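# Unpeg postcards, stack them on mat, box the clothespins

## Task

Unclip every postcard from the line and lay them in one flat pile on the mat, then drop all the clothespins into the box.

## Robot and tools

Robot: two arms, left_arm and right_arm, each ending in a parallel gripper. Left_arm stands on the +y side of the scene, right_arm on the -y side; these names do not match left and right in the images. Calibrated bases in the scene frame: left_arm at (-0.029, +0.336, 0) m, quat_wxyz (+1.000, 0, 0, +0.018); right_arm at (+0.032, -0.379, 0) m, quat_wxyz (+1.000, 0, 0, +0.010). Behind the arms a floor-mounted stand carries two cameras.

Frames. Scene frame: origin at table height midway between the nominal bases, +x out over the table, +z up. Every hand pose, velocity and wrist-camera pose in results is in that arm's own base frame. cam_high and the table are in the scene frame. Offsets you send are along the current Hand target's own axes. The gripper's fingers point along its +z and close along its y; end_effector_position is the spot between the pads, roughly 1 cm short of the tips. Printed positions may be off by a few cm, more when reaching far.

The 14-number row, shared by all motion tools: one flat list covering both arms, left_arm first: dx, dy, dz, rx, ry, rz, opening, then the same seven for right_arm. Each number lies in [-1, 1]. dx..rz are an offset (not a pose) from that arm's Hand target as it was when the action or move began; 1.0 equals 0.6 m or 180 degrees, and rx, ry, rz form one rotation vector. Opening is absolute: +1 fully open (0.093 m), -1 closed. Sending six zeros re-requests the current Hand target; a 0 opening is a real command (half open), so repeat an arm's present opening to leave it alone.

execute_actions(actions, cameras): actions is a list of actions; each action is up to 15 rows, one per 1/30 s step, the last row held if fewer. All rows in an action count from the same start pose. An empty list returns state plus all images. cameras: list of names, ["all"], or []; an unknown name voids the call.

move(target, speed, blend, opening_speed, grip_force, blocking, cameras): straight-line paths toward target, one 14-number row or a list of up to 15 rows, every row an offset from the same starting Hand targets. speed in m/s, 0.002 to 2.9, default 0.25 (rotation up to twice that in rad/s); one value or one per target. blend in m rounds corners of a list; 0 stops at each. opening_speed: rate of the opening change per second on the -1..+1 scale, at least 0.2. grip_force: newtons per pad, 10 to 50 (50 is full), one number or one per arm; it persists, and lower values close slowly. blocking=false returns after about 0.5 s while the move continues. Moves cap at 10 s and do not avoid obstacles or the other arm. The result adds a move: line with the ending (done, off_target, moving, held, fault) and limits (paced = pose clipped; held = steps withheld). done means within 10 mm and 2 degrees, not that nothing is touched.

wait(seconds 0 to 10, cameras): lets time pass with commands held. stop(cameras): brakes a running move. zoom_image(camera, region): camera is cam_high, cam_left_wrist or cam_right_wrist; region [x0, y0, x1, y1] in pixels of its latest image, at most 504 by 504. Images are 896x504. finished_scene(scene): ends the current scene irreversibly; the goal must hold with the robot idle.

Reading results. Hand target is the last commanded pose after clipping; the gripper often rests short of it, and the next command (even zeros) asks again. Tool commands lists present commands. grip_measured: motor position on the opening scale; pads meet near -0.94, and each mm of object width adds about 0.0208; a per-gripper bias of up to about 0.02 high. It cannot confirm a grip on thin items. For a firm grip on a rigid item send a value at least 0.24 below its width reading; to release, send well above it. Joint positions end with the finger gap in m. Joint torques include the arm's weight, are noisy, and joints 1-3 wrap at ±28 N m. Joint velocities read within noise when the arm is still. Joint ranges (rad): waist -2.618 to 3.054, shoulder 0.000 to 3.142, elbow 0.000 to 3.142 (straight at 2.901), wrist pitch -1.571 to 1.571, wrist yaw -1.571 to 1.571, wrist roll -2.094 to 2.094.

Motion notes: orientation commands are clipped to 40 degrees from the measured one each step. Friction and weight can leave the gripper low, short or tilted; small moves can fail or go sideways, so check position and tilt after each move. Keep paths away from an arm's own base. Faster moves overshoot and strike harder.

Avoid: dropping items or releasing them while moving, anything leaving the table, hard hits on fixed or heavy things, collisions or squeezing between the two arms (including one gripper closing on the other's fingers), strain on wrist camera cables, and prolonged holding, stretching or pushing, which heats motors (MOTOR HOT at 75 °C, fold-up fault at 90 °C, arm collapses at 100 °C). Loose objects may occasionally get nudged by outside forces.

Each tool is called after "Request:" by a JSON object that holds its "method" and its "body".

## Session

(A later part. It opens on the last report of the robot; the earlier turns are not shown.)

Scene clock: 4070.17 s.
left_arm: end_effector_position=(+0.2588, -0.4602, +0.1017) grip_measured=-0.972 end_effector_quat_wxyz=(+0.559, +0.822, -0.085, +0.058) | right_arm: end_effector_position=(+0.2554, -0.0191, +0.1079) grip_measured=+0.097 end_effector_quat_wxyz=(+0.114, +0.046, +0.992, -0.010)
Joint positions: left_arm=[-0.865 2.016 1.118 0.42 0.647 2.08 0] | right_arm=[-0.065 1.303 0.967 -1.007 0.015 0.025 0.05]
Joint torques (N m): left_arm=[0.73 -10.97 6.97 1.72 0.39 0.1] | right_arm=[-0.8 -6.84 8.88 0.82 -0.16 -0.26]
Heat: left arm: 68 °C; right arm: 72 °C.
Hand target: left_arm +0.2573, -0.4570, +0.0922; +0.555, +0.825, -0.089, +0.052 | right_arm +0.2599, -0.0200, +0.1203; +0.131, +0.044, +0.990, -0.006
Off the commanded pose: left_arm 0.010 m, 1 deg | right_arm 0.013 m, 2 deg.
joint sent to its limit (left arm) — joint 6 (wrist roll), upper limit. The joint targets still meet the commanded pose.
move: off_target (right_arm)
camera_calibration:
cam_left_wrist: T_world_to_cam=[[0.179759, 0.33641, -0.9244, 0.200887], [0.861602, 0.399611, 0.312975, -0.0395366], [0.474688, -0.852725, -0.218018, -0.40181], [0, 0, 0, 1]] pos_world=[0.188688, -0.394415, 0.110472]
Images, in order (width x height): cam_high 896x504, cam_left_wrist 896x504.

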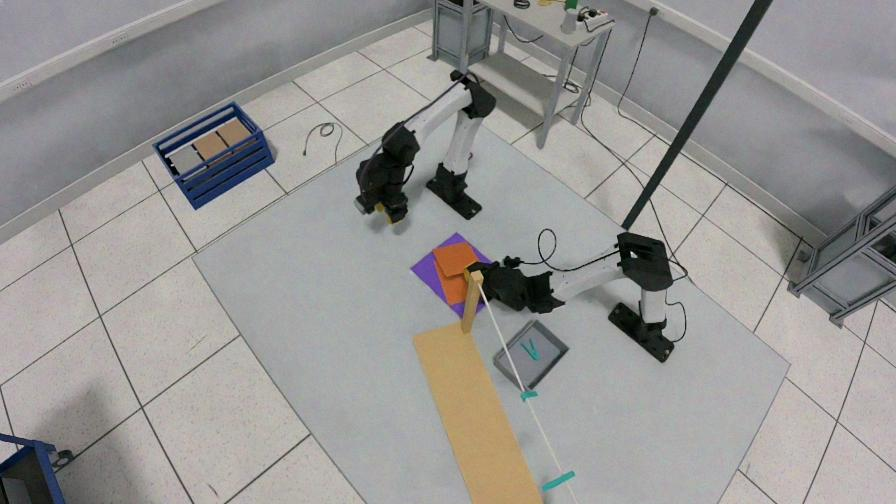

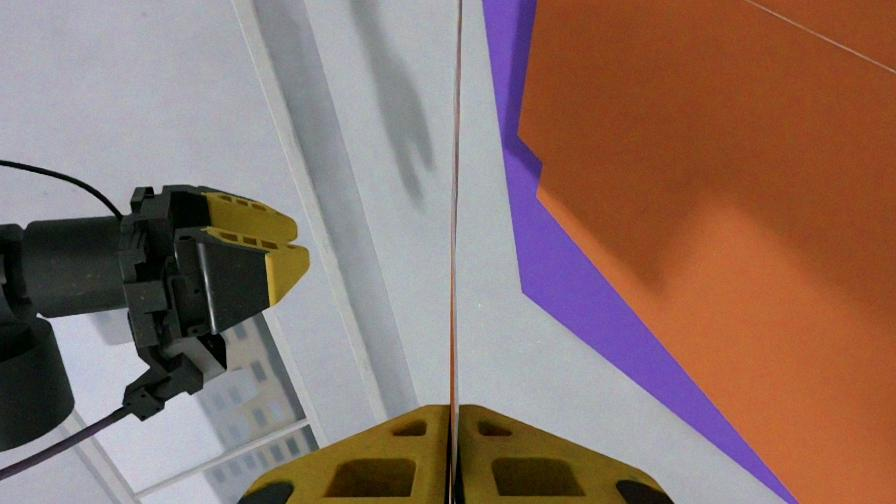

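Request:
{"method": "move", "body": {"target": [-0.0188,-0.0615,0.007,0,0,0,-1,0,0,0,0,0,0,0.1], "speed": 0.05, "cameras": ["cam_high","cam_left_wrist"]}}

Request:
{"method": "zoom_image", "body": {"camera": "cam_high", "region": [400, 200, 530, 330]}}

Scene clock: 4101.53 s.
left_arm: end_effector_position=(+0.2549, -0.4507, +0.0645) grip_measured=-0.972 end_effector_quat_wxyz=(+0.561, +0.822, -0.084, +0.057) | right_arm: end_effector_position=(+0.2554, -0.0191, +0.1079) grip_measured=+0.097 end_effector_quat_wxyz=(+0.114, +0.046, +0.992, -0.010)
Joint positions: left_arm=[-0.856 2.086 1.032 0.577 0.656 2.08 0] | right_arm=[-0.065 1.303 0.967 -1.007 0.015 0.025 0.05]
Joint torques (N m): left_arm=[0.94 -10.84 6.24 1.71 0.38 0.1] | right_arm=[-0.7 -6.87 8.95 0.83 -0.16 -0.24]
Heat: left arm: 61 °C; right arm: 72 °C.
Hand target: left_arm +0.2538, -0.4463, +0.0550; +0.555, +0.825, -0.089, +0.052 | right_arm +0.2599, -0.0200, +0.1203; +0.131, +0.044, +0.990, -0.006
Off the commanded pose: left_arm 0.010 m, 1 deg | right_arm 0.013 m, 2 deg.
joint sent to its limit (left arm) — joint 6 (wrist roll), upper limit. The joint targets still meet the commanded pose.
move: off_target (right_arm)
camera_calibration:
cam_left_wrist: T_world_to_cam=[[0.177057, 0.333405, -0.926009, 0.163328], [0.862159, 0.401253, 0.309318, -0.0275319], [0.474692, -0.853134, -0.216404, -0.400184], [0, 0, 0, 1]] pos_world=[0.184783, -0.384818, 0.0731581]
Images, in order (width x height): cam_high 896x504, cam_left_wrist 896x504.

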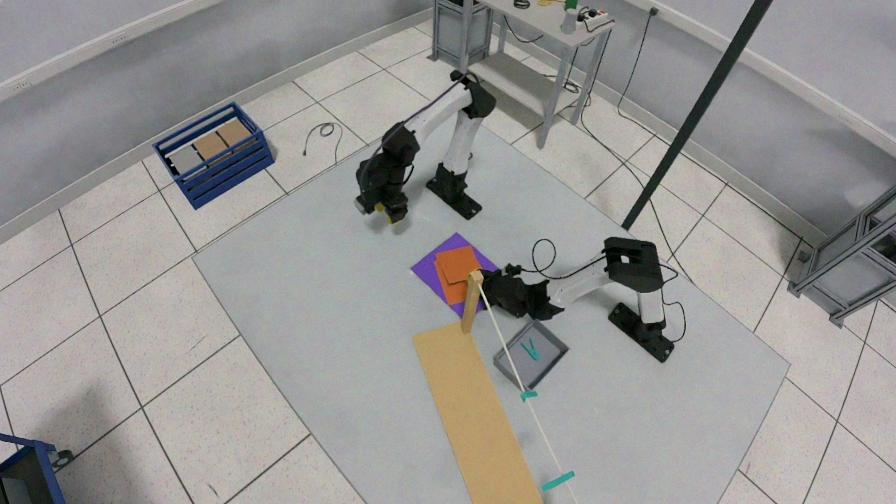

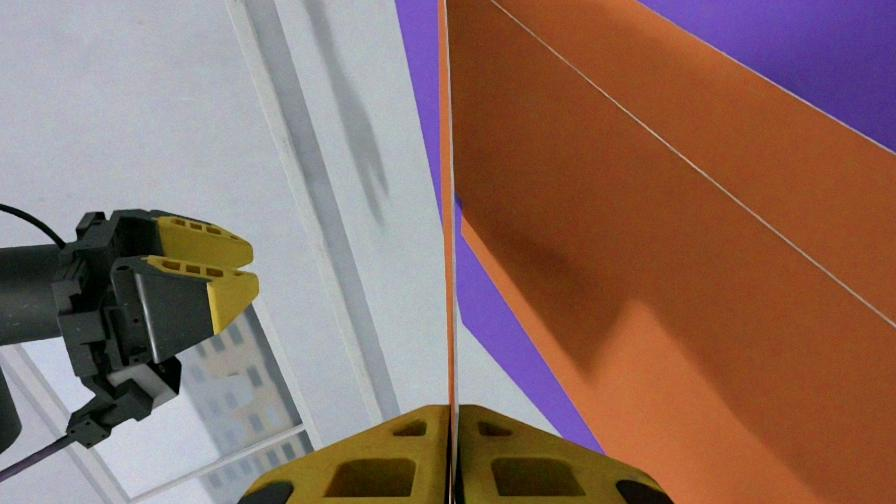

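Scaled by 3.877 from the camera's 896x504 image, which has a finer 1280x720 frame.

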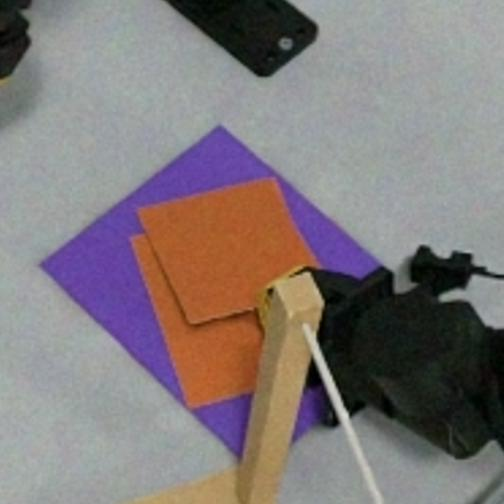

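Request:
{"method": "move", "body": {"target": [0.0028,-0.0293,-0.003,-0.0386,0.0114,-0.0201,-1,0,0,0,0,0,0,0.1], "speed": 0.04, "cameras": ["cam_high","cam_left_wrist"]}}

Request:
{"method": "zoom_image", "body": {"camera": "cam_high", "region": [400, 200, 530, 330]}}

Scene clock: 4144.20 s.
left_arm: end_effector_position=(+0.2607, -0.4431, +0.0498) grip_measured=-0.972 end_effector_quat_wxyz=(+0.611, +0.787, -0.066, +0.057) | right_arm: end_effector_position=(+0.2554, -0.0191, +0.1079) grip_measured=+0.097 end_effector_quat_wxyz=(+0.114, +0.046, +0.992, -0.010)
Joint positions: left_arm=[-0.824 2.196 0.959 0.906 0.708 1.968 0] | right_arm=[-0.065 1.303 0.967 -1.007 0.015 0.025 0.05]
Joint torques (N m): left_arm=[0.92 -10.8 5.26 1.76 0.33 -0.19] | right_arm=[-0.77 -6.94 8.91 0.82 -0.11 -0.26]
Heat: left arm: 57 °C; right arm: 72 °C.
Hand target: left_arm +0.2590, -0.4383, +0.0399; +0.607, +0.792, -0.056, +0.044 | right_arm +0.2599, -0.0200, +0.1203; +0.131, +0.044, +0.990, -0.006
Off the commanded pose: left_arm 0.011 m, 2 deg | right_arm 0.013 m, 2 deg.
move: off_target (left_arm, right_arm)
camera_calibration:
cam_left_wrist: T_world_to_cam=[[0.149113, 0.220242, -0.963981, 0.105236], [0.860911, 0.450639, 0.236128, -0.00515296], [0.486412, -0.865112, -0.122413, -0.412679], [0, 0, 0, 1]] pos_world=[0.189476, -0.377868, 0.052145]
Images, in order (width x height): cam_high 896x504, cam_left_wrist 896x504.

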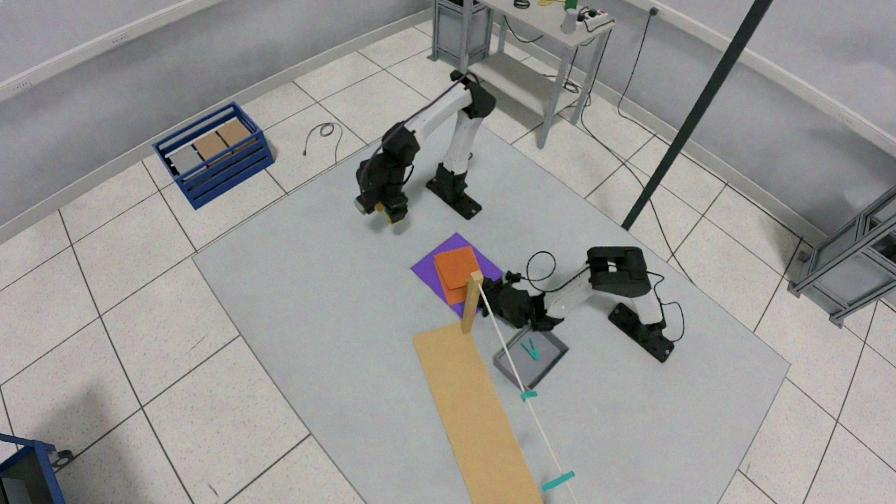

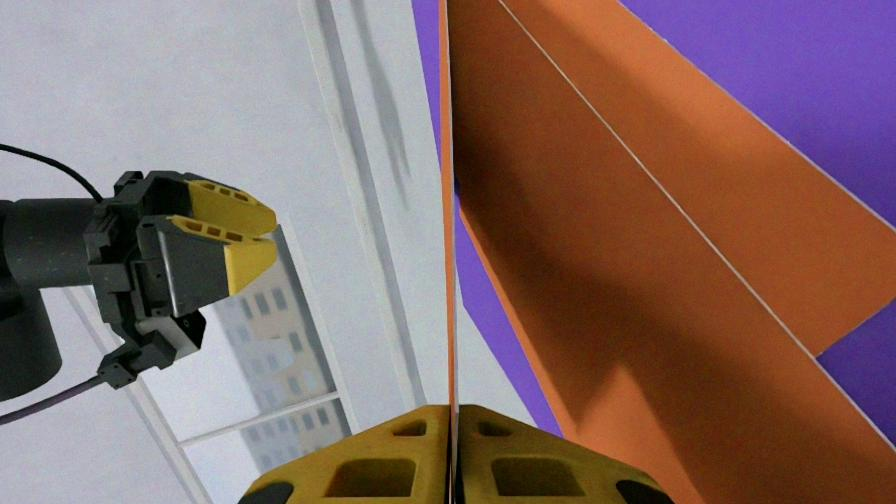

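Scaled by 3.877 from the camera's 896x504 image, which has a finer 1280x720 frame.

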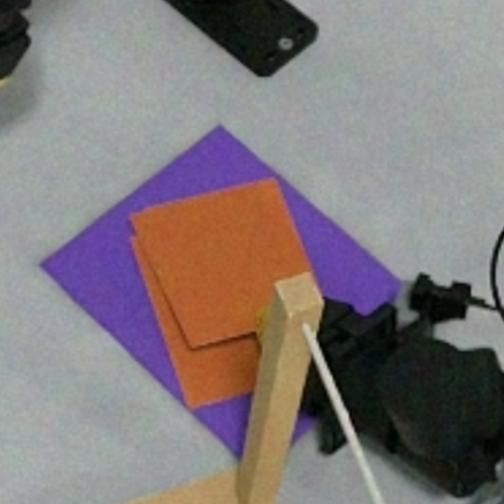

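Request:
{"method": "move", "body": {"target": [[0,-0.0188,0,-0.0245,0,-0.013,-1,0,0,0,0,0,0,0.1],[0,-0.0188,0,-0.0245,0,-0.013,-0.85,0,0,0,0,0,0,0.1]], "speed": 0.04, "cameras": ["cam_high","cam_left_wrist"]}}

Request:
{"method": "zoom_image", "body": {"camera": "cam_high", "region": [400, 200, 530, 330]}}

Scene clock: 4190.20 s.
left_arm: end_effector_position=(+0.2626, -0.4411, +0.0427) grip_measured=-0.851 end_effector_quat_wxyz=(+0.646, +0.760, -0.054, +0.045) | right_arm: end_effector_position=(+0.2554, -0.0191, +0.1079) grip_measured=+0.097 end_effector_quat_wxyz=(+0.114, +0.046, +0.992, -0.010)
Joint positions: left_arm=[-0.808 2.293 0.95 1.119 0.752 1.865 0.004] | right_arm=[-0.065 1.303 0.967 -1.007 0.015 0.025 0.05]
Joint torques (N m): left_arm=[0.92 -10.65 4.46 1.7 0.25 -0.17] | right_arm=[-0.77 -6.89 8.85 0.84 -0.11 -0.25]
Heat: left arm: 54 °C; right arm: 73 °C.
Hand target: left_arm +0.2606, -0.4354, +0.0292; +0.638, +0.769, -0.042, +0.030 | right_arm +0.2599, -0.0200, +0.1203; +0.131, +0.044, +0.990, -0.006
Off the commanded pose: left_arm 0.015 m, 3 deg | right_arm 0.013 m, 2 deg.
move: off_target (left_arm, right_arm); target 2's new opening was sent with left_arm's hand 0.015 m and 3 deg from that target
camera_calibration:
cam_left_wrist: T_world_to_cam=[[0.114961, 0.134645, -0.984203, 0.0697424], [0.870444, 0.463749, 0.165117, 0.000279746], [0.478655, -0.875675, -0.0638881, -0.417836], [0, 0, 0, 1]] pos_world=[0.191738, -0.375409, 0.0418997]
Images, in order (width x height): cam_high 896x504, cam_left_wrist 896x504.

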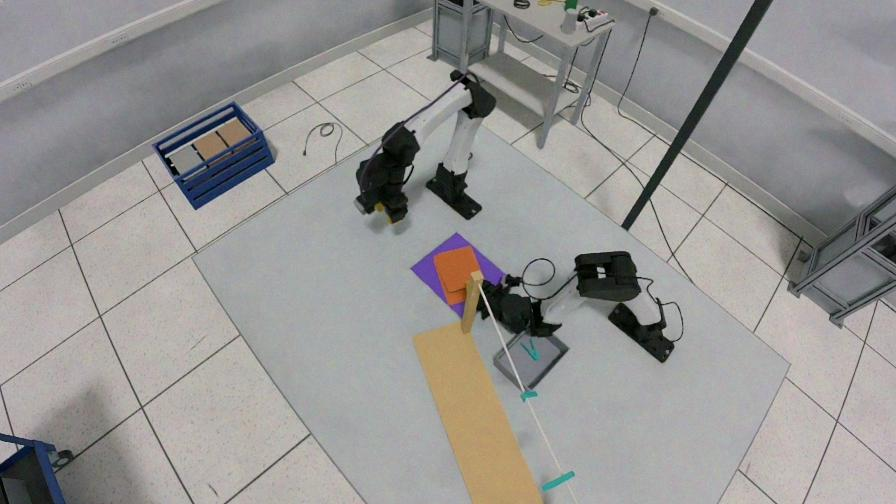

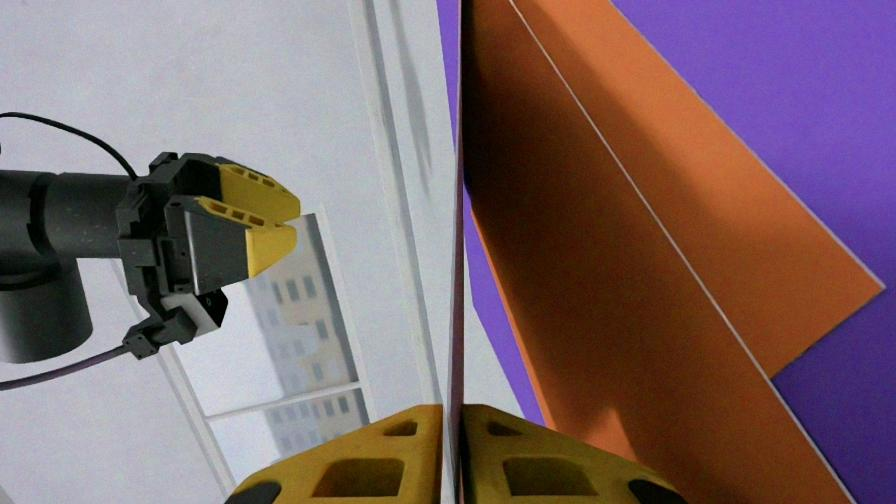

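Scaled by 3.877 from the camera's 896x504 image, which has a finer 1280x720 frame.

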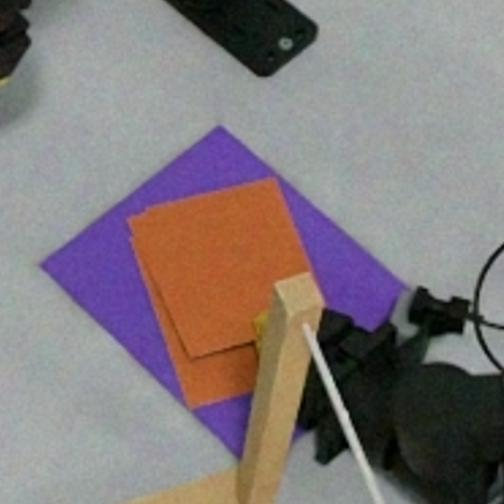

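Request:
{"method": "move", "body": {"target": [-0.0027,-0.0182,-0.0983,0,0,0,-0.85,0,0,0,0,0,0,0.1], "speed": 0.04, "cameras": ["cam_high","cam_left_wrist"]}}

Request:
{"method": "zoom_image", "body": {"camera": "cam_high", "region": [400, 200, 530, 330]}}

Scene clock: 4210.60 s.
left_arm: end_effector_position=(+0.2650, -0.3839, +0.0424) grip_measured=-0.851 end_effector_quat_wxyz=(+0.651, +0.756, -0.052, +0.047) | right_arm: end_effector_position=(+0.2554, -0.0191, +0.1079) grip_measured=+0.097 end_effector_quat_wxyz=(+0.114, +0.046, +0.992, -0.010)
Joint positions: left_arm=[-0.688 2.238 0.779 1.23 0.867 1.887 0.004] | right_arm=[-0.065 1.303 0.967 -1.007 0.015 0.025 0.05]
Joint torques (N m): left_arm=[1.36 -11.22 2.67 1.27 0.32 0.08] | right_arm=[-0.69 -6.89 8.76 0.81 -0.13 -0.25]
Heat: left arm: 52 °C; right arm: 73 °C.
Hand target: left_arm +0.2605, -0.3753, +0.0292; +0.638, +0.769, -0.041, +0.029 | right_arm +0.2599, -0.0200, +0.1203; +0.131, +0.044, +0.990, -0.006
Off the commanded pose: left_arm 0.016 m, 3 deg | right_arm 0.013 m, 2 deg.
move: off_target (left_arm, right_arm)
camera_calibration:
cam_left_wrist: T_world_to_cam=[[0.114989, 0.119928, -0.986101, 0.055976], [0.868035, 0.470542, 0.158448, -0.0248823], [0.483004, -0.87419, -0.0499946, -0.370096], [0, 0, 0, 1]] pos_world=[0.19392, -0.318539, 0.0406378]
Images, in order (width x height): cam_high 896x504, cam_left_wrist 896x504.

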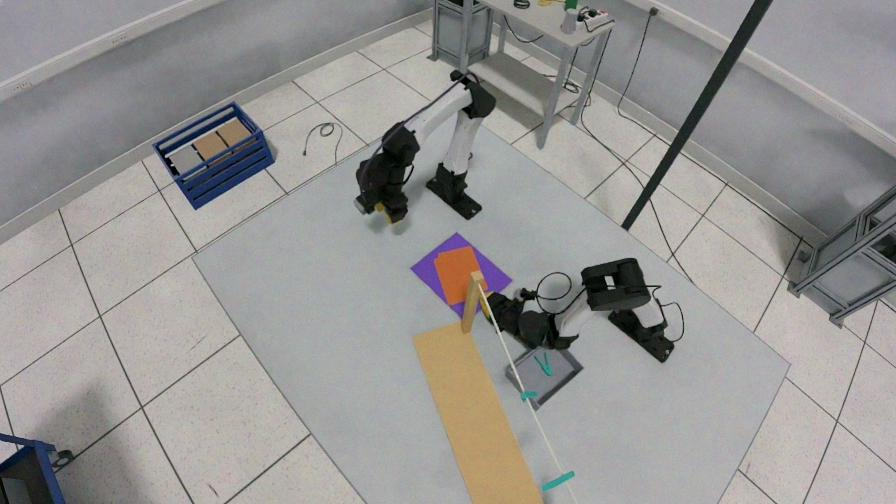

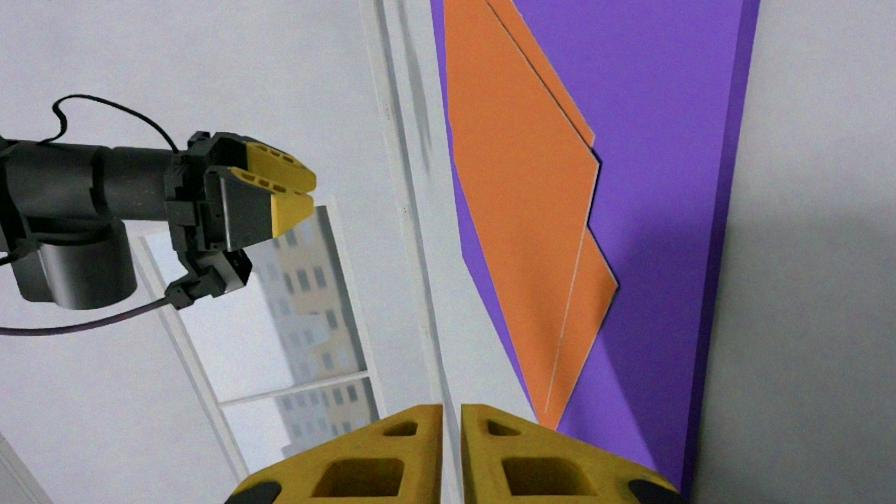

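Scaled by 3.877 from the camera's 896x504 image, which has a finer 1280x720 frame.

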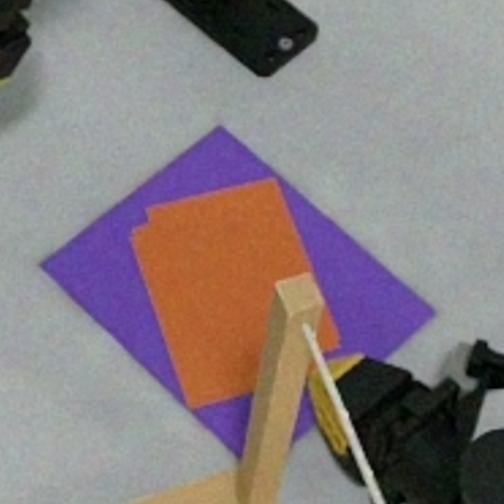

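Request:
{"method": "move", "body": {"target": [[0.022,0.195,-0.0457,0,0,0,-0.85,0,0,0,0,0,0,0.1],[0.0068,0.1,-0.6557,0.3137,0.3514,-0.4144,-0.85,0,0,0,0,0,0,0.1]], "speed": [0.08,0.25], "blend": [0.02,0], "cameras": ["cam_high","cam_left_wrist"]}}

Request:
{"method": "zoom_image", "body": {"camera": "cam_high", "region": [400, 220, 640, 500]}}

Scene clock: 4244.73 s.
left_arm: end_effector_position=(+0.2578, -0.0029, +0.1554) grip_measured=-0.851 end_effector_quat_wxyz=(+0.068, +0.707, +0.703, +0.036) | right_arm: end_effector_position=(+0.2554, -0.0191, +0.1079) grip_measured=+0.097 end_effector_quat_wxyz=(+0.114, +0.046, +0.992, -0.010)
Joint positions: left_arm=[0.02 1.385 1.232 -1.272 0.049 1.592 0.004] | right_arm=[-0.065 1.303 0.967 -1.007 0.015 0.025 0.05]
Joint torques (N m): left_arm=[0.8 -4.52 11.04 0.39 0.03 -0.12] | right_arm=[-0.79 -6.91 8.84 0.82 -0.11 -0.24]
Heat: left arm: 55 °C; right arm: 73 °C.
Hand target: left_arm +0.2615, +0.0001, +0.1611; +0.067, +0.700, +0.710, +0.041 | right_arm +0.2599, -0.0200, +0.1203; +0.131, +0.044, +0.990, -0.006
Off the commanded pose: left_arm 0.007 m, 1 deg | right_arm 0.013 m, 2 deg.
move: off_target (right_arm)
camera_calibration:
cam_left_wrist: T_world_to_cam=[[-0.98478, -0.0245122, -0.172071, 0.279145], [-0.0984694, 0.894481, 0.436129, -0.00846942], [0.143223, 0.446434, -0.88328, 0.19298], [0, 0, 0, 1]] pos_world=[0.246423, -0.0717349, 0.222182]
Images, in order (width x height): cam_high 896x504, cam_left_wrist 896x504.

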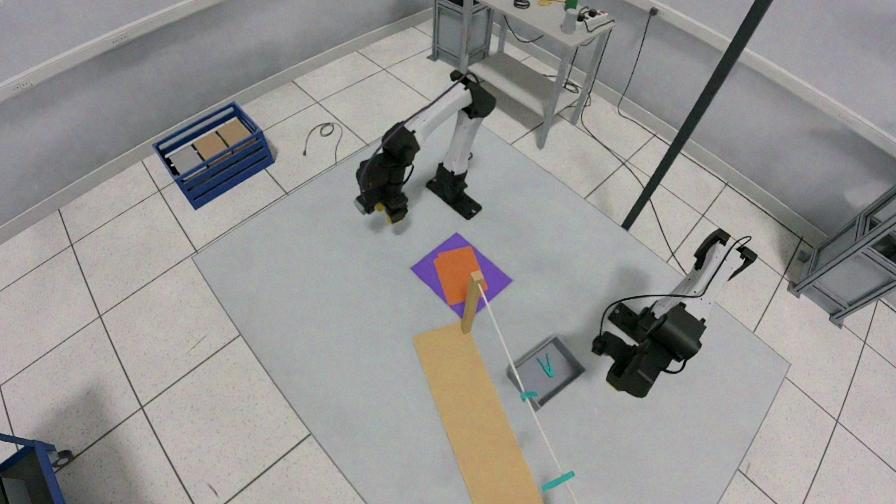

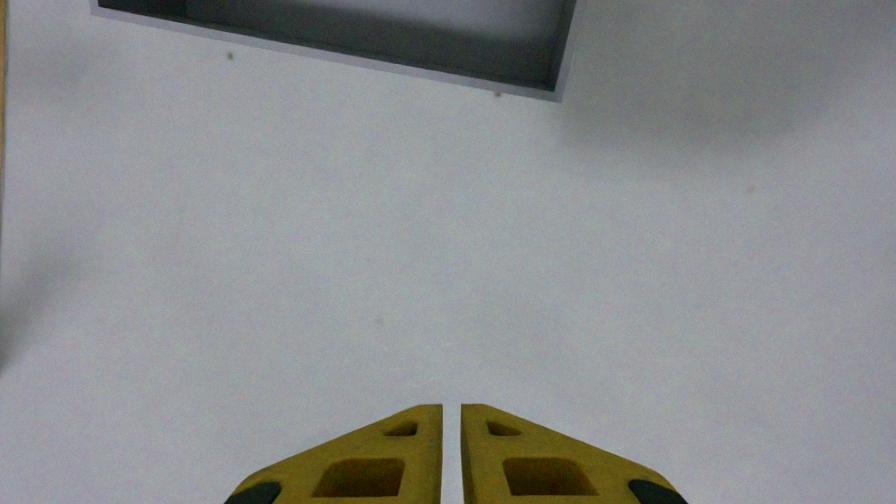

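Scaled by 1.800 from the camera's 896x504 image, which has a finer 1280x720 frame.

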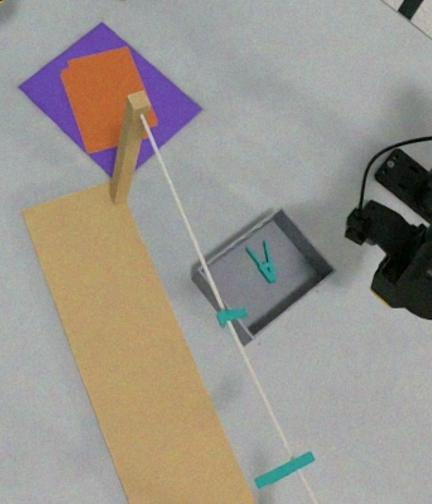

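Request:
{"method": "move", "body": {"target": [0.1167,0.2427,-0.1678,-0.4509,0.0032,0.015,1,0,0,0,0,0,0,0.1], "speed": 0.22, "cameras": ["cam_left_wrist","cam_high"]}}

Request:
{"method": "zoom_image", "body": {"camera": "cam_high", "region": [480, 340, 680, 504]}}

Scene clock: 4294.87 s.
left_arm: end_effector_position=(+0.3894, +0.0756, +0.2908) grip_measured=+1.000 end_effector_quat_wxyz=(+0.500, +0.502, +0.489, +0.510) | right_arm: end_effector_position=(+0.2554, -0.0191, +0.1079) grip_measured=+0.097 end_effector_quat_wxyz=(+0.114, +0.046, +0.992, -0.010)
Joint positions: left_arm=[0.332 1.173 0.648 0.544 0.335 1.588 0.093] | right_arm=[-0.065 1.303 0.967 -1.007 0.015 0.025 0.05]
Joint torques (N m): left_arm=[0.9 -3.69 7.87 1.94 0.15 -0.19] | right_arm=[-0.8 -6.93 8.88 0.87 -0.16 -0.2]
Heat: left arm: 56 °C; right arm: 74 °C.
Hand target: left_arm +0.3891, +0.0763, +0.2802; +0.502, +0.502, +0.498, +0.498 | right_arm +0.2599, -0.0200, +0.1203; +0.131, +0.044, +0.990, -0.006
Off the commanded pose: left_arm 0.011 m, 2 deg | right_arm 0.013 m, 2 deg.
move: off_target (left_arm, right_arm)
camera_calibration:
cam_left_wrist: T_world_to_cam=[[0.0454574, -0.00177636, -0.998965, 0.271406], [-0.482799, 0.875415, -0.0235262, 0.159947], [0.874551, 0.483368, 0.0389365, -0.297082], [0, 0, 0, 1]] pos_world=[0.324698, 0.0040622, 0.286456]
Images, in order (width x height): cam_high 896x504, cam_left_wrist 896x504.

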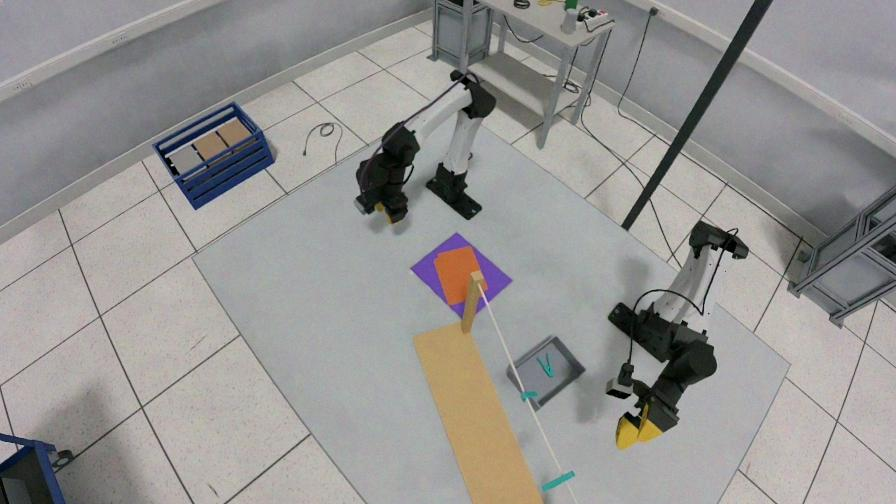

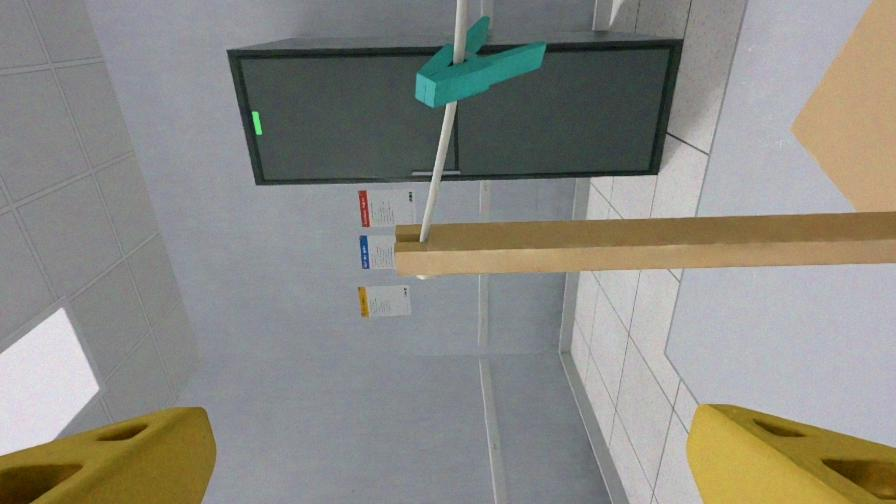

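Scaled by 2.520 from the camera's 896x504 image, which has a finer 1280x720 frame.

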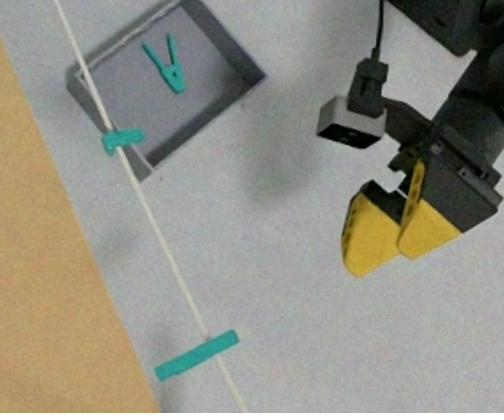

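Request:
{"method": "move", "body": {"target": [-0.0675,-0.0503,0.0522,0,0,0,1,0,0,0,0,0,0,0.1], "speed": 0.12, "cameras": ["cam_left_wrist"]}}

Scene clock: 4366.30 s.
left_arm: end_effector_position=(+0.4205, +0.0367, +0.2585) grip_measured=+1.000 end_effector_quat_wxyz=(+0.502, +0.504, +0.489, +0.506) | right_arm: end_effector_position=(+0.2554, -0.0191, +0.1079) grip_measured=+0.097 end_effector_quat_wxyz=(+0.114, +0.046, +0.992, -0.010)
Joint positions: left_arm=[0.152 1.328 0.615 0.729 0.164 1.587 0.093] | right_arm=[-0.065 1.303 0.967 -1.007 0.015 0.025 0.05]
Joint torques (N m): left_arm=[-0.35 -5.04 7.75 1.99 -0.07 -0.2] | right_arm=[-0.81 -6.86 8.88 0.82 -0.11 -0.21]
Heat: left arm: 54 °C; right arm: 74 °C.
Hand target: left_arm +0.4200, +0.0356, +0.2499; +0.502, +0.502, +0.498, +0.498 | right_arm +0.2599, -0.0200, +0.1203; +0.131, +0.044, +0.990, -0.006
Off the commanded pose: left_arm 0.009 m, 1 deg | right_arm 0.013 m, 2 deg.
move: off_target (right_arm)
camera_calibration:
cam_left_wrist: T_world_to_cam=[[0.0417229, -0.00645589, -0.999108, 0.239503], [-0.47551, 0.879339, -0.0255394, 0.205578], [0.87872, 0.476152, 0.0336187, -0.304332], [0, 0, 0, 1]] pos_world=[0.355185, -0.034318, 0.254771]
Images, in order (width x height): cam_left_wrist 896x504.

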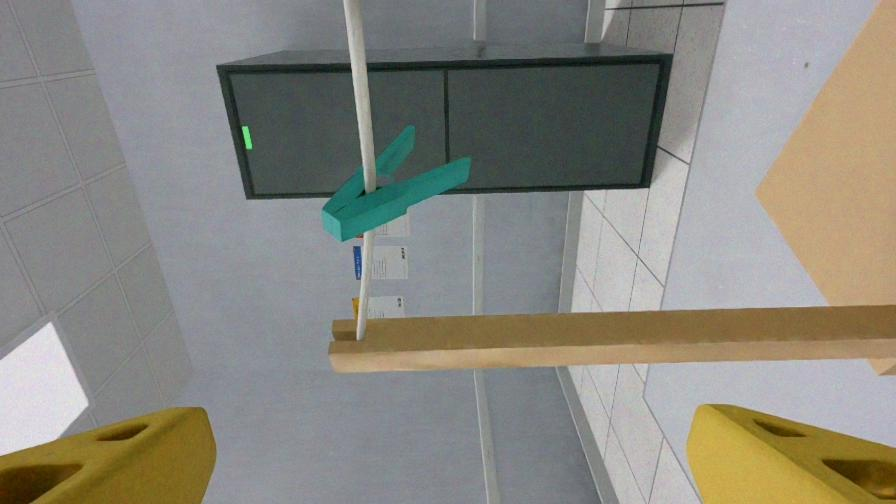

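Request:
{"method": "move", "body": {"target": [0,0.01,0.1333,0,0,0,1,0,0,0,0,0,0,0.1], "speed": 0.08, "cameras": ["cam_left_wrist"]}}

Scene clock: 4396.83 s.
left_arm: end_effector_position=(+0.4938, +0.0361, +0.2486) grip_measured=+1.000 end_effector_quat_wxyz=(+0.496, +0.510, +0.497, +0.498) | right_arm: end_effector_position=(+0.2554, -0.0191, +0.1079) grip_measured=+0.097 end_effector_quat_wxyz=(+0.114, +0.046, +0.992, -0.010)
Joint positions: left_arm=[0.116 1.626 0.867 0.746 0.127 1.587 0.093] | right_arm=[-0.065 1.303 0.967 -1.007 0.015 0.025 0.05]
Joint torques (N m): left_arm=[-0.4 -7.69 12.22 1.87 -0.07 -0.2] | right_arm=[-0.76 -6.72 8.9 0.83 -0.12 -0.21]
Heat: left arm: 54 °C; right arm: 74 °C.
Hand target: left_arm +0.5000, +0.0349, +0.2559; +0.502, +0.502, +0.498, +0.498 | right_arm +0.2599, -0.0200, +0.1203; +0.131, +0.044, +0.990, -0.006
Off the commanded pose: left_arm 0.010 m, 1 deg | right_arm 0.013 m, 2 deg.
move: off_target (right_arm)
camera_calibration:
cam_left_wrist: T_world_to_cam=[[0.0133832, -0.0103183, -0.999857, 0.240945], [-0.476752, 0.878902, -0.0154515, 0.238902], [0.878936, 0.476891, 0.00684322, -0.361625], [0, 0, 0, 1]] pos_world=[0.428518, -0.0350299, 0.247077]
Images, in order (width x height): cam_left_wrist 896x504.

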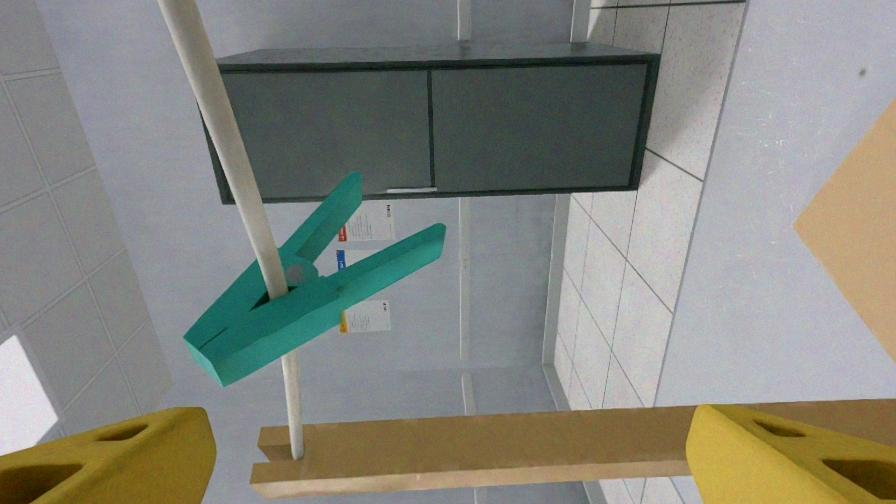

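Request:
{"method": "move", "body": {"target": [-0.0265,0.0118,0.0003,0,0,0,1,0,0,0,0,0,0,0.1], "speed": 0.08, "cameras": ["cam_left_wrist"]}}

Scene clock: 4483.80 s.
left_arm: end_effector_position=(+0.4967, +0.0196, +0.2486) grip_measured=+1.000 end_effector_quat_wxyz=(+0.494, +0.513, +0.499, +0.494) | right_arm: end_effector_position=(+0.2554, -0.0191, +0.1079) grip_measured=+0.097 end_effector_quat_wxyz=(+0.114, +0.046, +0.992, -0.010)
Joint positions: left_arm=[0.067 1.626 0.878 0.725 0.08 1.587 0.093] | right_arm=[-0.065 1.303 0.967 -1.007 0.015 0.025 0.05]
Joint torques (N m): left_arm=[-0.2 -9.68 12.27 1.81 -0.07 -0.2] | right_arm=[-0.84 -6.99 8.94 0.82 -0.13 -0.23]
Heat: left arm: 60 °C; right arm: 75 °C. Fold the right arm in close to its base, or ease its load, before you think long.
Hand target: left_arm +0.5000, +0.0190, +0.2629; +0.502, +0.502, +0.498, +0.498 | right_arm +0.2599, -0.0200, +0.1203; +0.131, +0.044, +0.990, -0.006
Off the commanded pose: left_arm 0.015 m, 2 deg | right_arm 0.013 m, 2 deg.
MOTOR HOT: joint 3 (elbow) of the right arm reports 75 °C; the controller's stop level is 90 °C. To cool a motor, set the load down, stop pushing, or move to a pose that needs little force.
move: off_target (left_arm, right_arm)
camera_calibration:
cam_left_wrist: T_world_to_cam=[[0.00302203, -0.0104516, -0.999941, 0.245861], [-0.474941, 0.879953, -0.0106329, 0.252538], [0.880012, 0.474945, -0.00230466, -0.354421], [0, 0, 0, 1]] pos_world=[0.431093, -0.051322, 0.247715]
Images, in order (width x height): cam_left_wrist 896x504.

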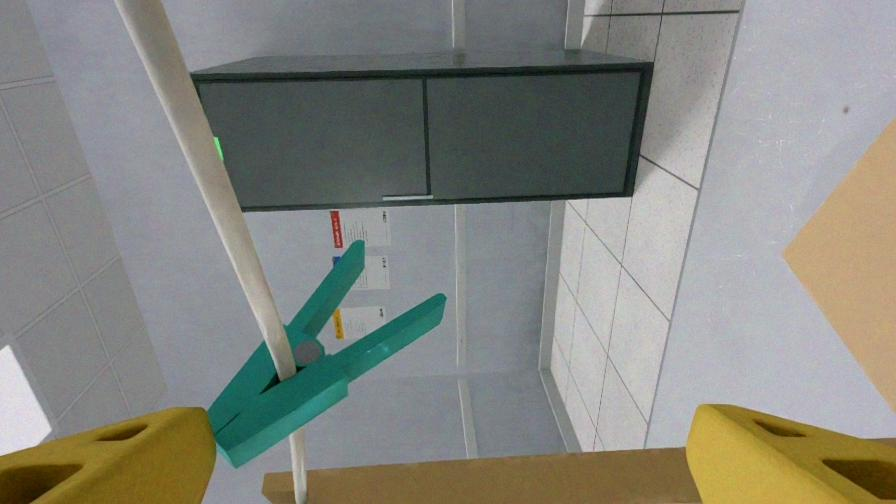

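Request:
{"method": "move", "body": {"target": [0,0.0083,0.07,0,0,0,1,0,0,0,0,0,0,0.1], "speed": 0.06, "cameras": ["cam_left_wrist"]}}

Scene clock: 4531.60 s.
left_arm: end_effector_position=(+0.5360, +0.0205, +0.2635) grip_measured=+1.000 end_effector_quat_wxyz=(+0.498, +0.508, +0.494, +0.500) | right_arm: end_effector_position=(+0.2554, -0.0191, +0.1079) grip_measured=+0.097 end_effector_quat_wxyz=(+0.114, +0.046, +0.992, -0.010)
Joint positions: left_arm=[0.06 1.749 1.062 0.683 0.071 1.587 0.093] | right_arm=[-0.065 1.303 0.967 -1.007 0.015 0.025 0.05]
Joint torques (N m): left_arm=[-0.42 -9.09 12.55 1.8 -0.07 -0.19] | right_arm=[-0.8 -6.9 8.92 0.79 -0.14 -0.26]
Heat: left arm: 62 °C; right arm: 75 °C. Fold the right arm in close to its base, or ease its load, before you think long.
Hand target: left_arm +0.5420, +0.0186, +0.2681; +0.502, +0.502, +0.498, +0.498 | right_arm +0.2599, -0.0200, +0.1203; +0.131, +0.044, +0.990, -0.006
Off the commanded pose: left_arm 0.008 m, 1 deg | right_arm 0.013 m, 2 deg.
MOTOR HOT: still on. Joint 3 (elbow) of the right arm reports 75 °C.
move: off_target (right_arm)
camera_calibration:
cam_left_wrist: T_world_to_cam=[[0.0228524, -0.00904296, -0.999698, 0.249946], [-0.476959, 0.878724, -0.0188516, 0.274025], [0.878629, 0.477245, 0.0157679, -0.393515], [0, 0, 0, 1]] pos_world=[0.47074, -0.0507285, 0.261241]
Images, in order (width x height): cam_left_wrist 896x504.

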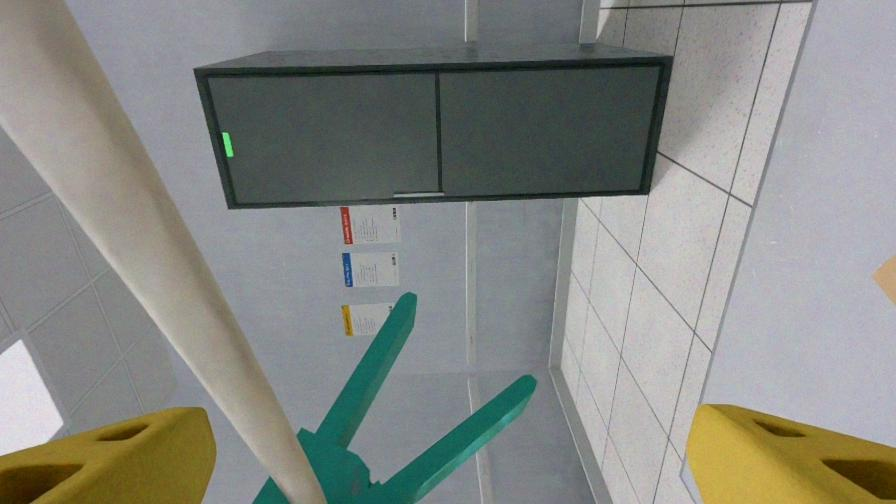

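Request:
{"method": "move", "body": {"target": [0,0,-0.075,0,0,0,1,0,0,0,0,0,0,0.1], "speed": 0.06, "cameras": ["cam_left_wrist"]}}

Scene clock: 4550.90 s.
left_arm: end_effector_position=(+0.5026, +0.0184, +0.2647) grip_measured=+1.000 end_effector_quat_wxyz=(+0.496, +0.509, +0.496, +0.499) | right_arm: end_effector_position=(+0.2554, -0.0191, +0.1079) grip_measured=+0.097 end_effector_quat_wxyz=(+0.114, +0.046, +0.992, -0.010)
Joint positions: left_arm=[0.06 1.623 0.931 0.683 0.071 1.587 0.093] | right_arm=[-0.065 1.303 0.967 -1.007 0.015 0.025 0.05]
Joint torques (N m): left_arm=[0.42 -11.34 7.6 1.99 0.03 -0.19] | right_arm=[-0.8 -6.89 8.8 0.8 -0.11 -0.25]
Heat: left arm: 63 °C; right arm: 75 °C. Fold the right arm in close to its base, or ease its load, before you think long.
Hand target: left_arm +0.4970, +0.0190, +0.2680; +0.502, +0.502, +0.498, +0.498 | right_arm +0.2599, -0.0200, +0.1203; +0.131, +0.044, +0.990, -0.006
Off the commanded pose: left_arm 0.006 m, 1 deg | right_arm 0.013 m, 2 deg.
MOTOR HOT: still on. Joint 3 (elbow) of the right arm reports 75 °C.
move: off_target (right_arm)
camera_calibration:
cam_left_wrist: T_world_to_cam=[[0.0174786, -0.00937359, -0.999803, 0.254573], [-0.477048, 0.878721, -0.0165782, 0.259269], [0.878703, 0.477244, 0.0108872, -0.361889], [0, 0, 0, 1]] pos_world=[0.437227, -0.0527293, 0.262761]
Images, in order (width x height): cam_left_wrist 896x504.

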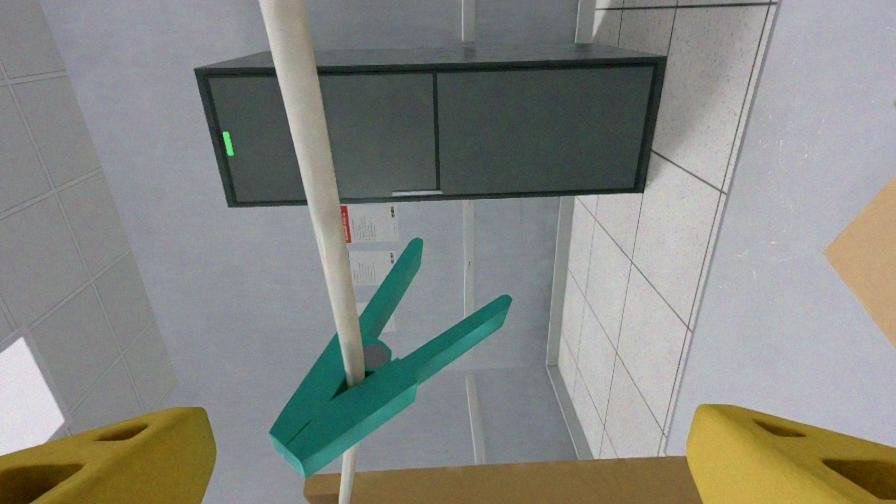

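Request:
{"method": "move", "body": {"target": [[0,0,0,0,0,0,0.275,0,0,0,0,0,0,0.1],[0,0,0.075,0,0,0,0.275,0,0,0,0,0,0,0.1]], "speed": 0.06, "cameras": ["cam_left_wrist"]}}

Scene clock: 4567.70 s.
left_arm: end_effector_position=(+0.5358, +0.0206, +0.2610) grip_measured=+0.277 end_effector_quat_wxyz=(+0.496, +0.509, +0.496, +0.499) | right_arm: end_effector_position=(+0.2554, -0.0191, +0.1079) grip_measured=+0.097 end_effector_quat_wxyz=(+0.114, +0.046, +0.992, -0.010)
Joint positions: left_arm=[0.06 1.75 1.06 0.679 0.07 1.587 0.058] | right_arm=[-0.065 1.303 0.967 -1.007 0.015 0.025 0.05]
Joint torques (N m): left_arm=[-0.42 -9.2 12.74 1.83 -0.05 -0.19] | right_arm=[-0.77 -6.9 8.85 0.82 -0.13 -0.23]
Heat: left arm: 63 °C; right arm: 75 °C. Fold the right arm in close to its base, or ease its load, before you think long.
Hand target: left_arm +0.5420, +0.0185, +0.2679; +0.502, +0.502, +0.498, +0.498 | right_arm +0.2599, -0.0200, +0.1203; +0.131, +0.044, +0.990, -0.006
Off the commanded pose: left_arm 0.010 m, 1 deg | right_arm 0.013 m, 2 deg.
MOTOR HOT: still on. Joint 3 (elbow) of the right arm reports 75 °C.
move: off_target (right_arm)
camera_calibration:
cam_left_wrist: T_world_to_cam=[[0.0160018, -0.00973036, -0.999825, 0.251198], [-0.477777, 0.878332, -0.0161946, 0.273525], [0.878335, 0.477952, 0.00940594, -0.391604], [0, 0, 0, 1]] pos_world=[0.470624, -0.0506331, 0.259267]
Images, in order (width x height): cam_left_wrist 896x504.

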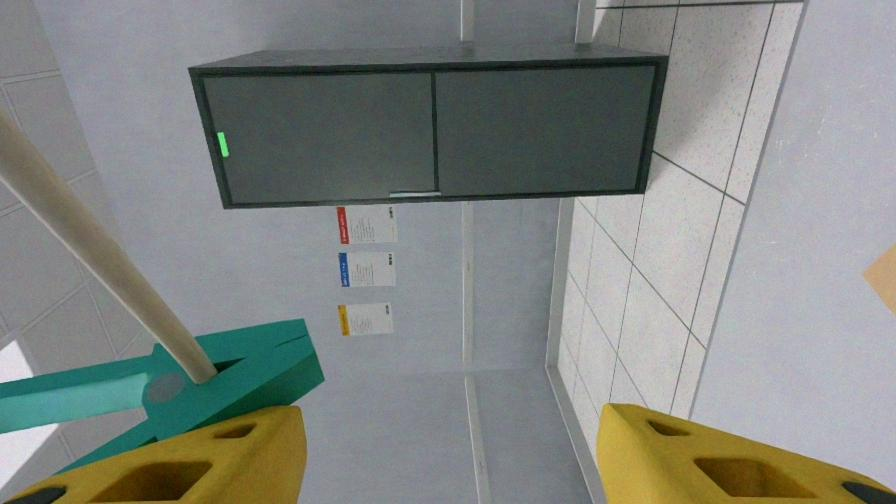

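Request:
{"method": "wait", "body": {"seconds": 0.1, "cameras": ["cam_left_wrist","cam_high"]}}

Request:
{"method": "zoom_image", "body": {"camera": "cam_left_wrist", "region": [0, 250, 400, 504]}}

Request:
{"method": "zoom_image", "body": {"camera": "cam_high", "region": [500, 400, 680, 504]}}

Scene clock: 4603.70 s.
left_arm: end_effector_position=(+0.5358, +0.0207, +0.2610) grip_measured=+0.277 end_effector_quat_wxyz=(+0.496, +0.509, +0.496, +0.499) | right_arm: end_effector_position=(+0.2554, -0.0191, +0.1079) grip_measured=+0.097 end_effector_quat_wxyz=(+0.114, +0.046, +0.992, -0.010)
Joint positions: left_arm=[0.06 1.75 1.06 0.679 0.07 1.587 0.058] | right_arm=[-0.065 1.303 0.967 -1.007 0.015 0.025 0.05]
Joint torques (N m): left_arm=[-0.43 -9.18 12.75 1.83 -0.05 -0.19] | right_arm=[-0.83 -6.74 8.95 0.81 -0.15 -0.23]
Heat: left arm: 70 °C; right arm: 75 °C. Fold the right arm in close to its base, or ease its load, before you think long.
Hand target: left_arm +0.5420, +0.0186, +0.2680; +0.502, +0.502, +0.498, +0.498 | right_arm +0.2599, -0.0200, +0.1203; +0.131, +0.044, +0.990, -0.006
Tool commands: left_gripper/opening=+0.275 right_gripper/opening=+0.1
Off the commanded pose: left_arm 0.010 m, 1 deg | right_arm 0.013 m, 2 deg.
MOTOR HOT: still on. Joint 3 (elbow) of the right arm reports 75 °C.
wait: 0.10 s; at rest from the start
camera_calibration:
cam_left_wrist: T_world_to_cam=[[0.0160054, -0.00972589, -0.999825, 0.251196], [-0.478053, 0.878182, -0.0161954, 0.273648], [0.878185, 0.478228, 0.00940617, -0.391519], [0, 0, 0, 1]] pos_world=[0.470624, -0.0506342, 0.259267]
Images, in order (width x height): cam_high 896x504, cam_left_wrist 896x504.

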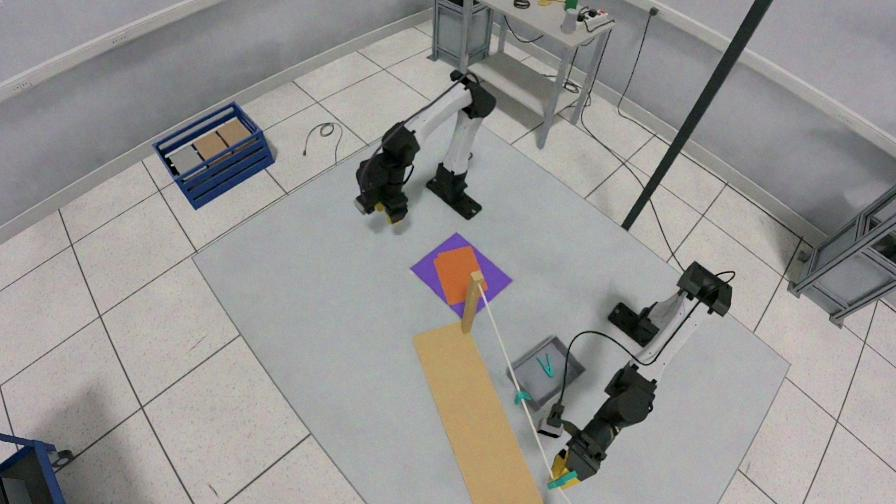

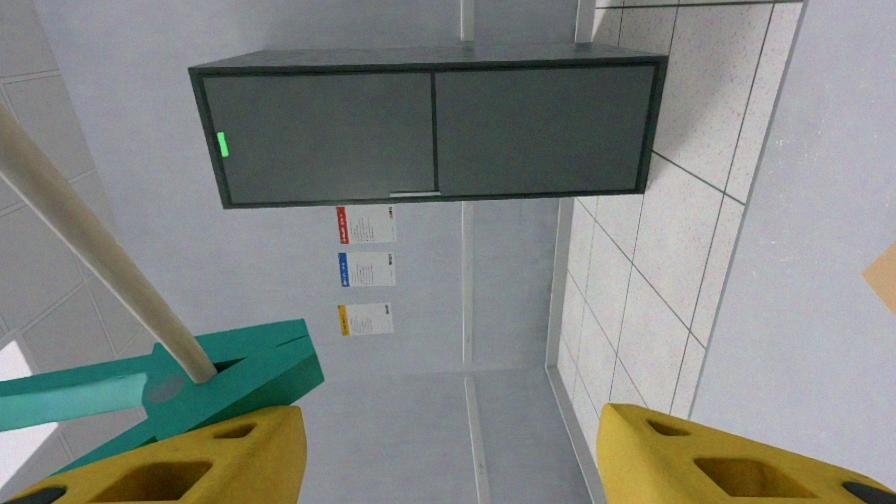

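Scaled by 1.260 from the camera's 896x504 image, which has a finer 1280x720 frame.

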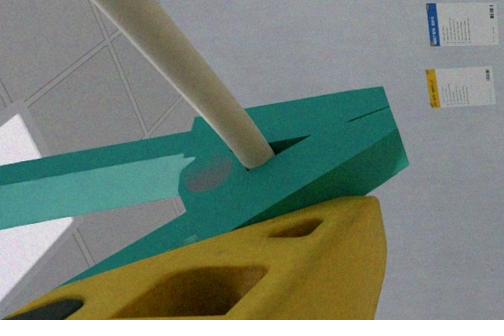

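Scaled by 2.800 from the camera's 896x504 image, which has a finer 1280x720 frame.

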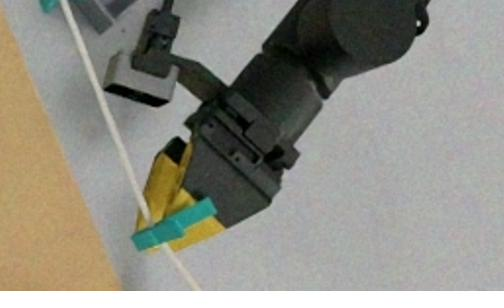

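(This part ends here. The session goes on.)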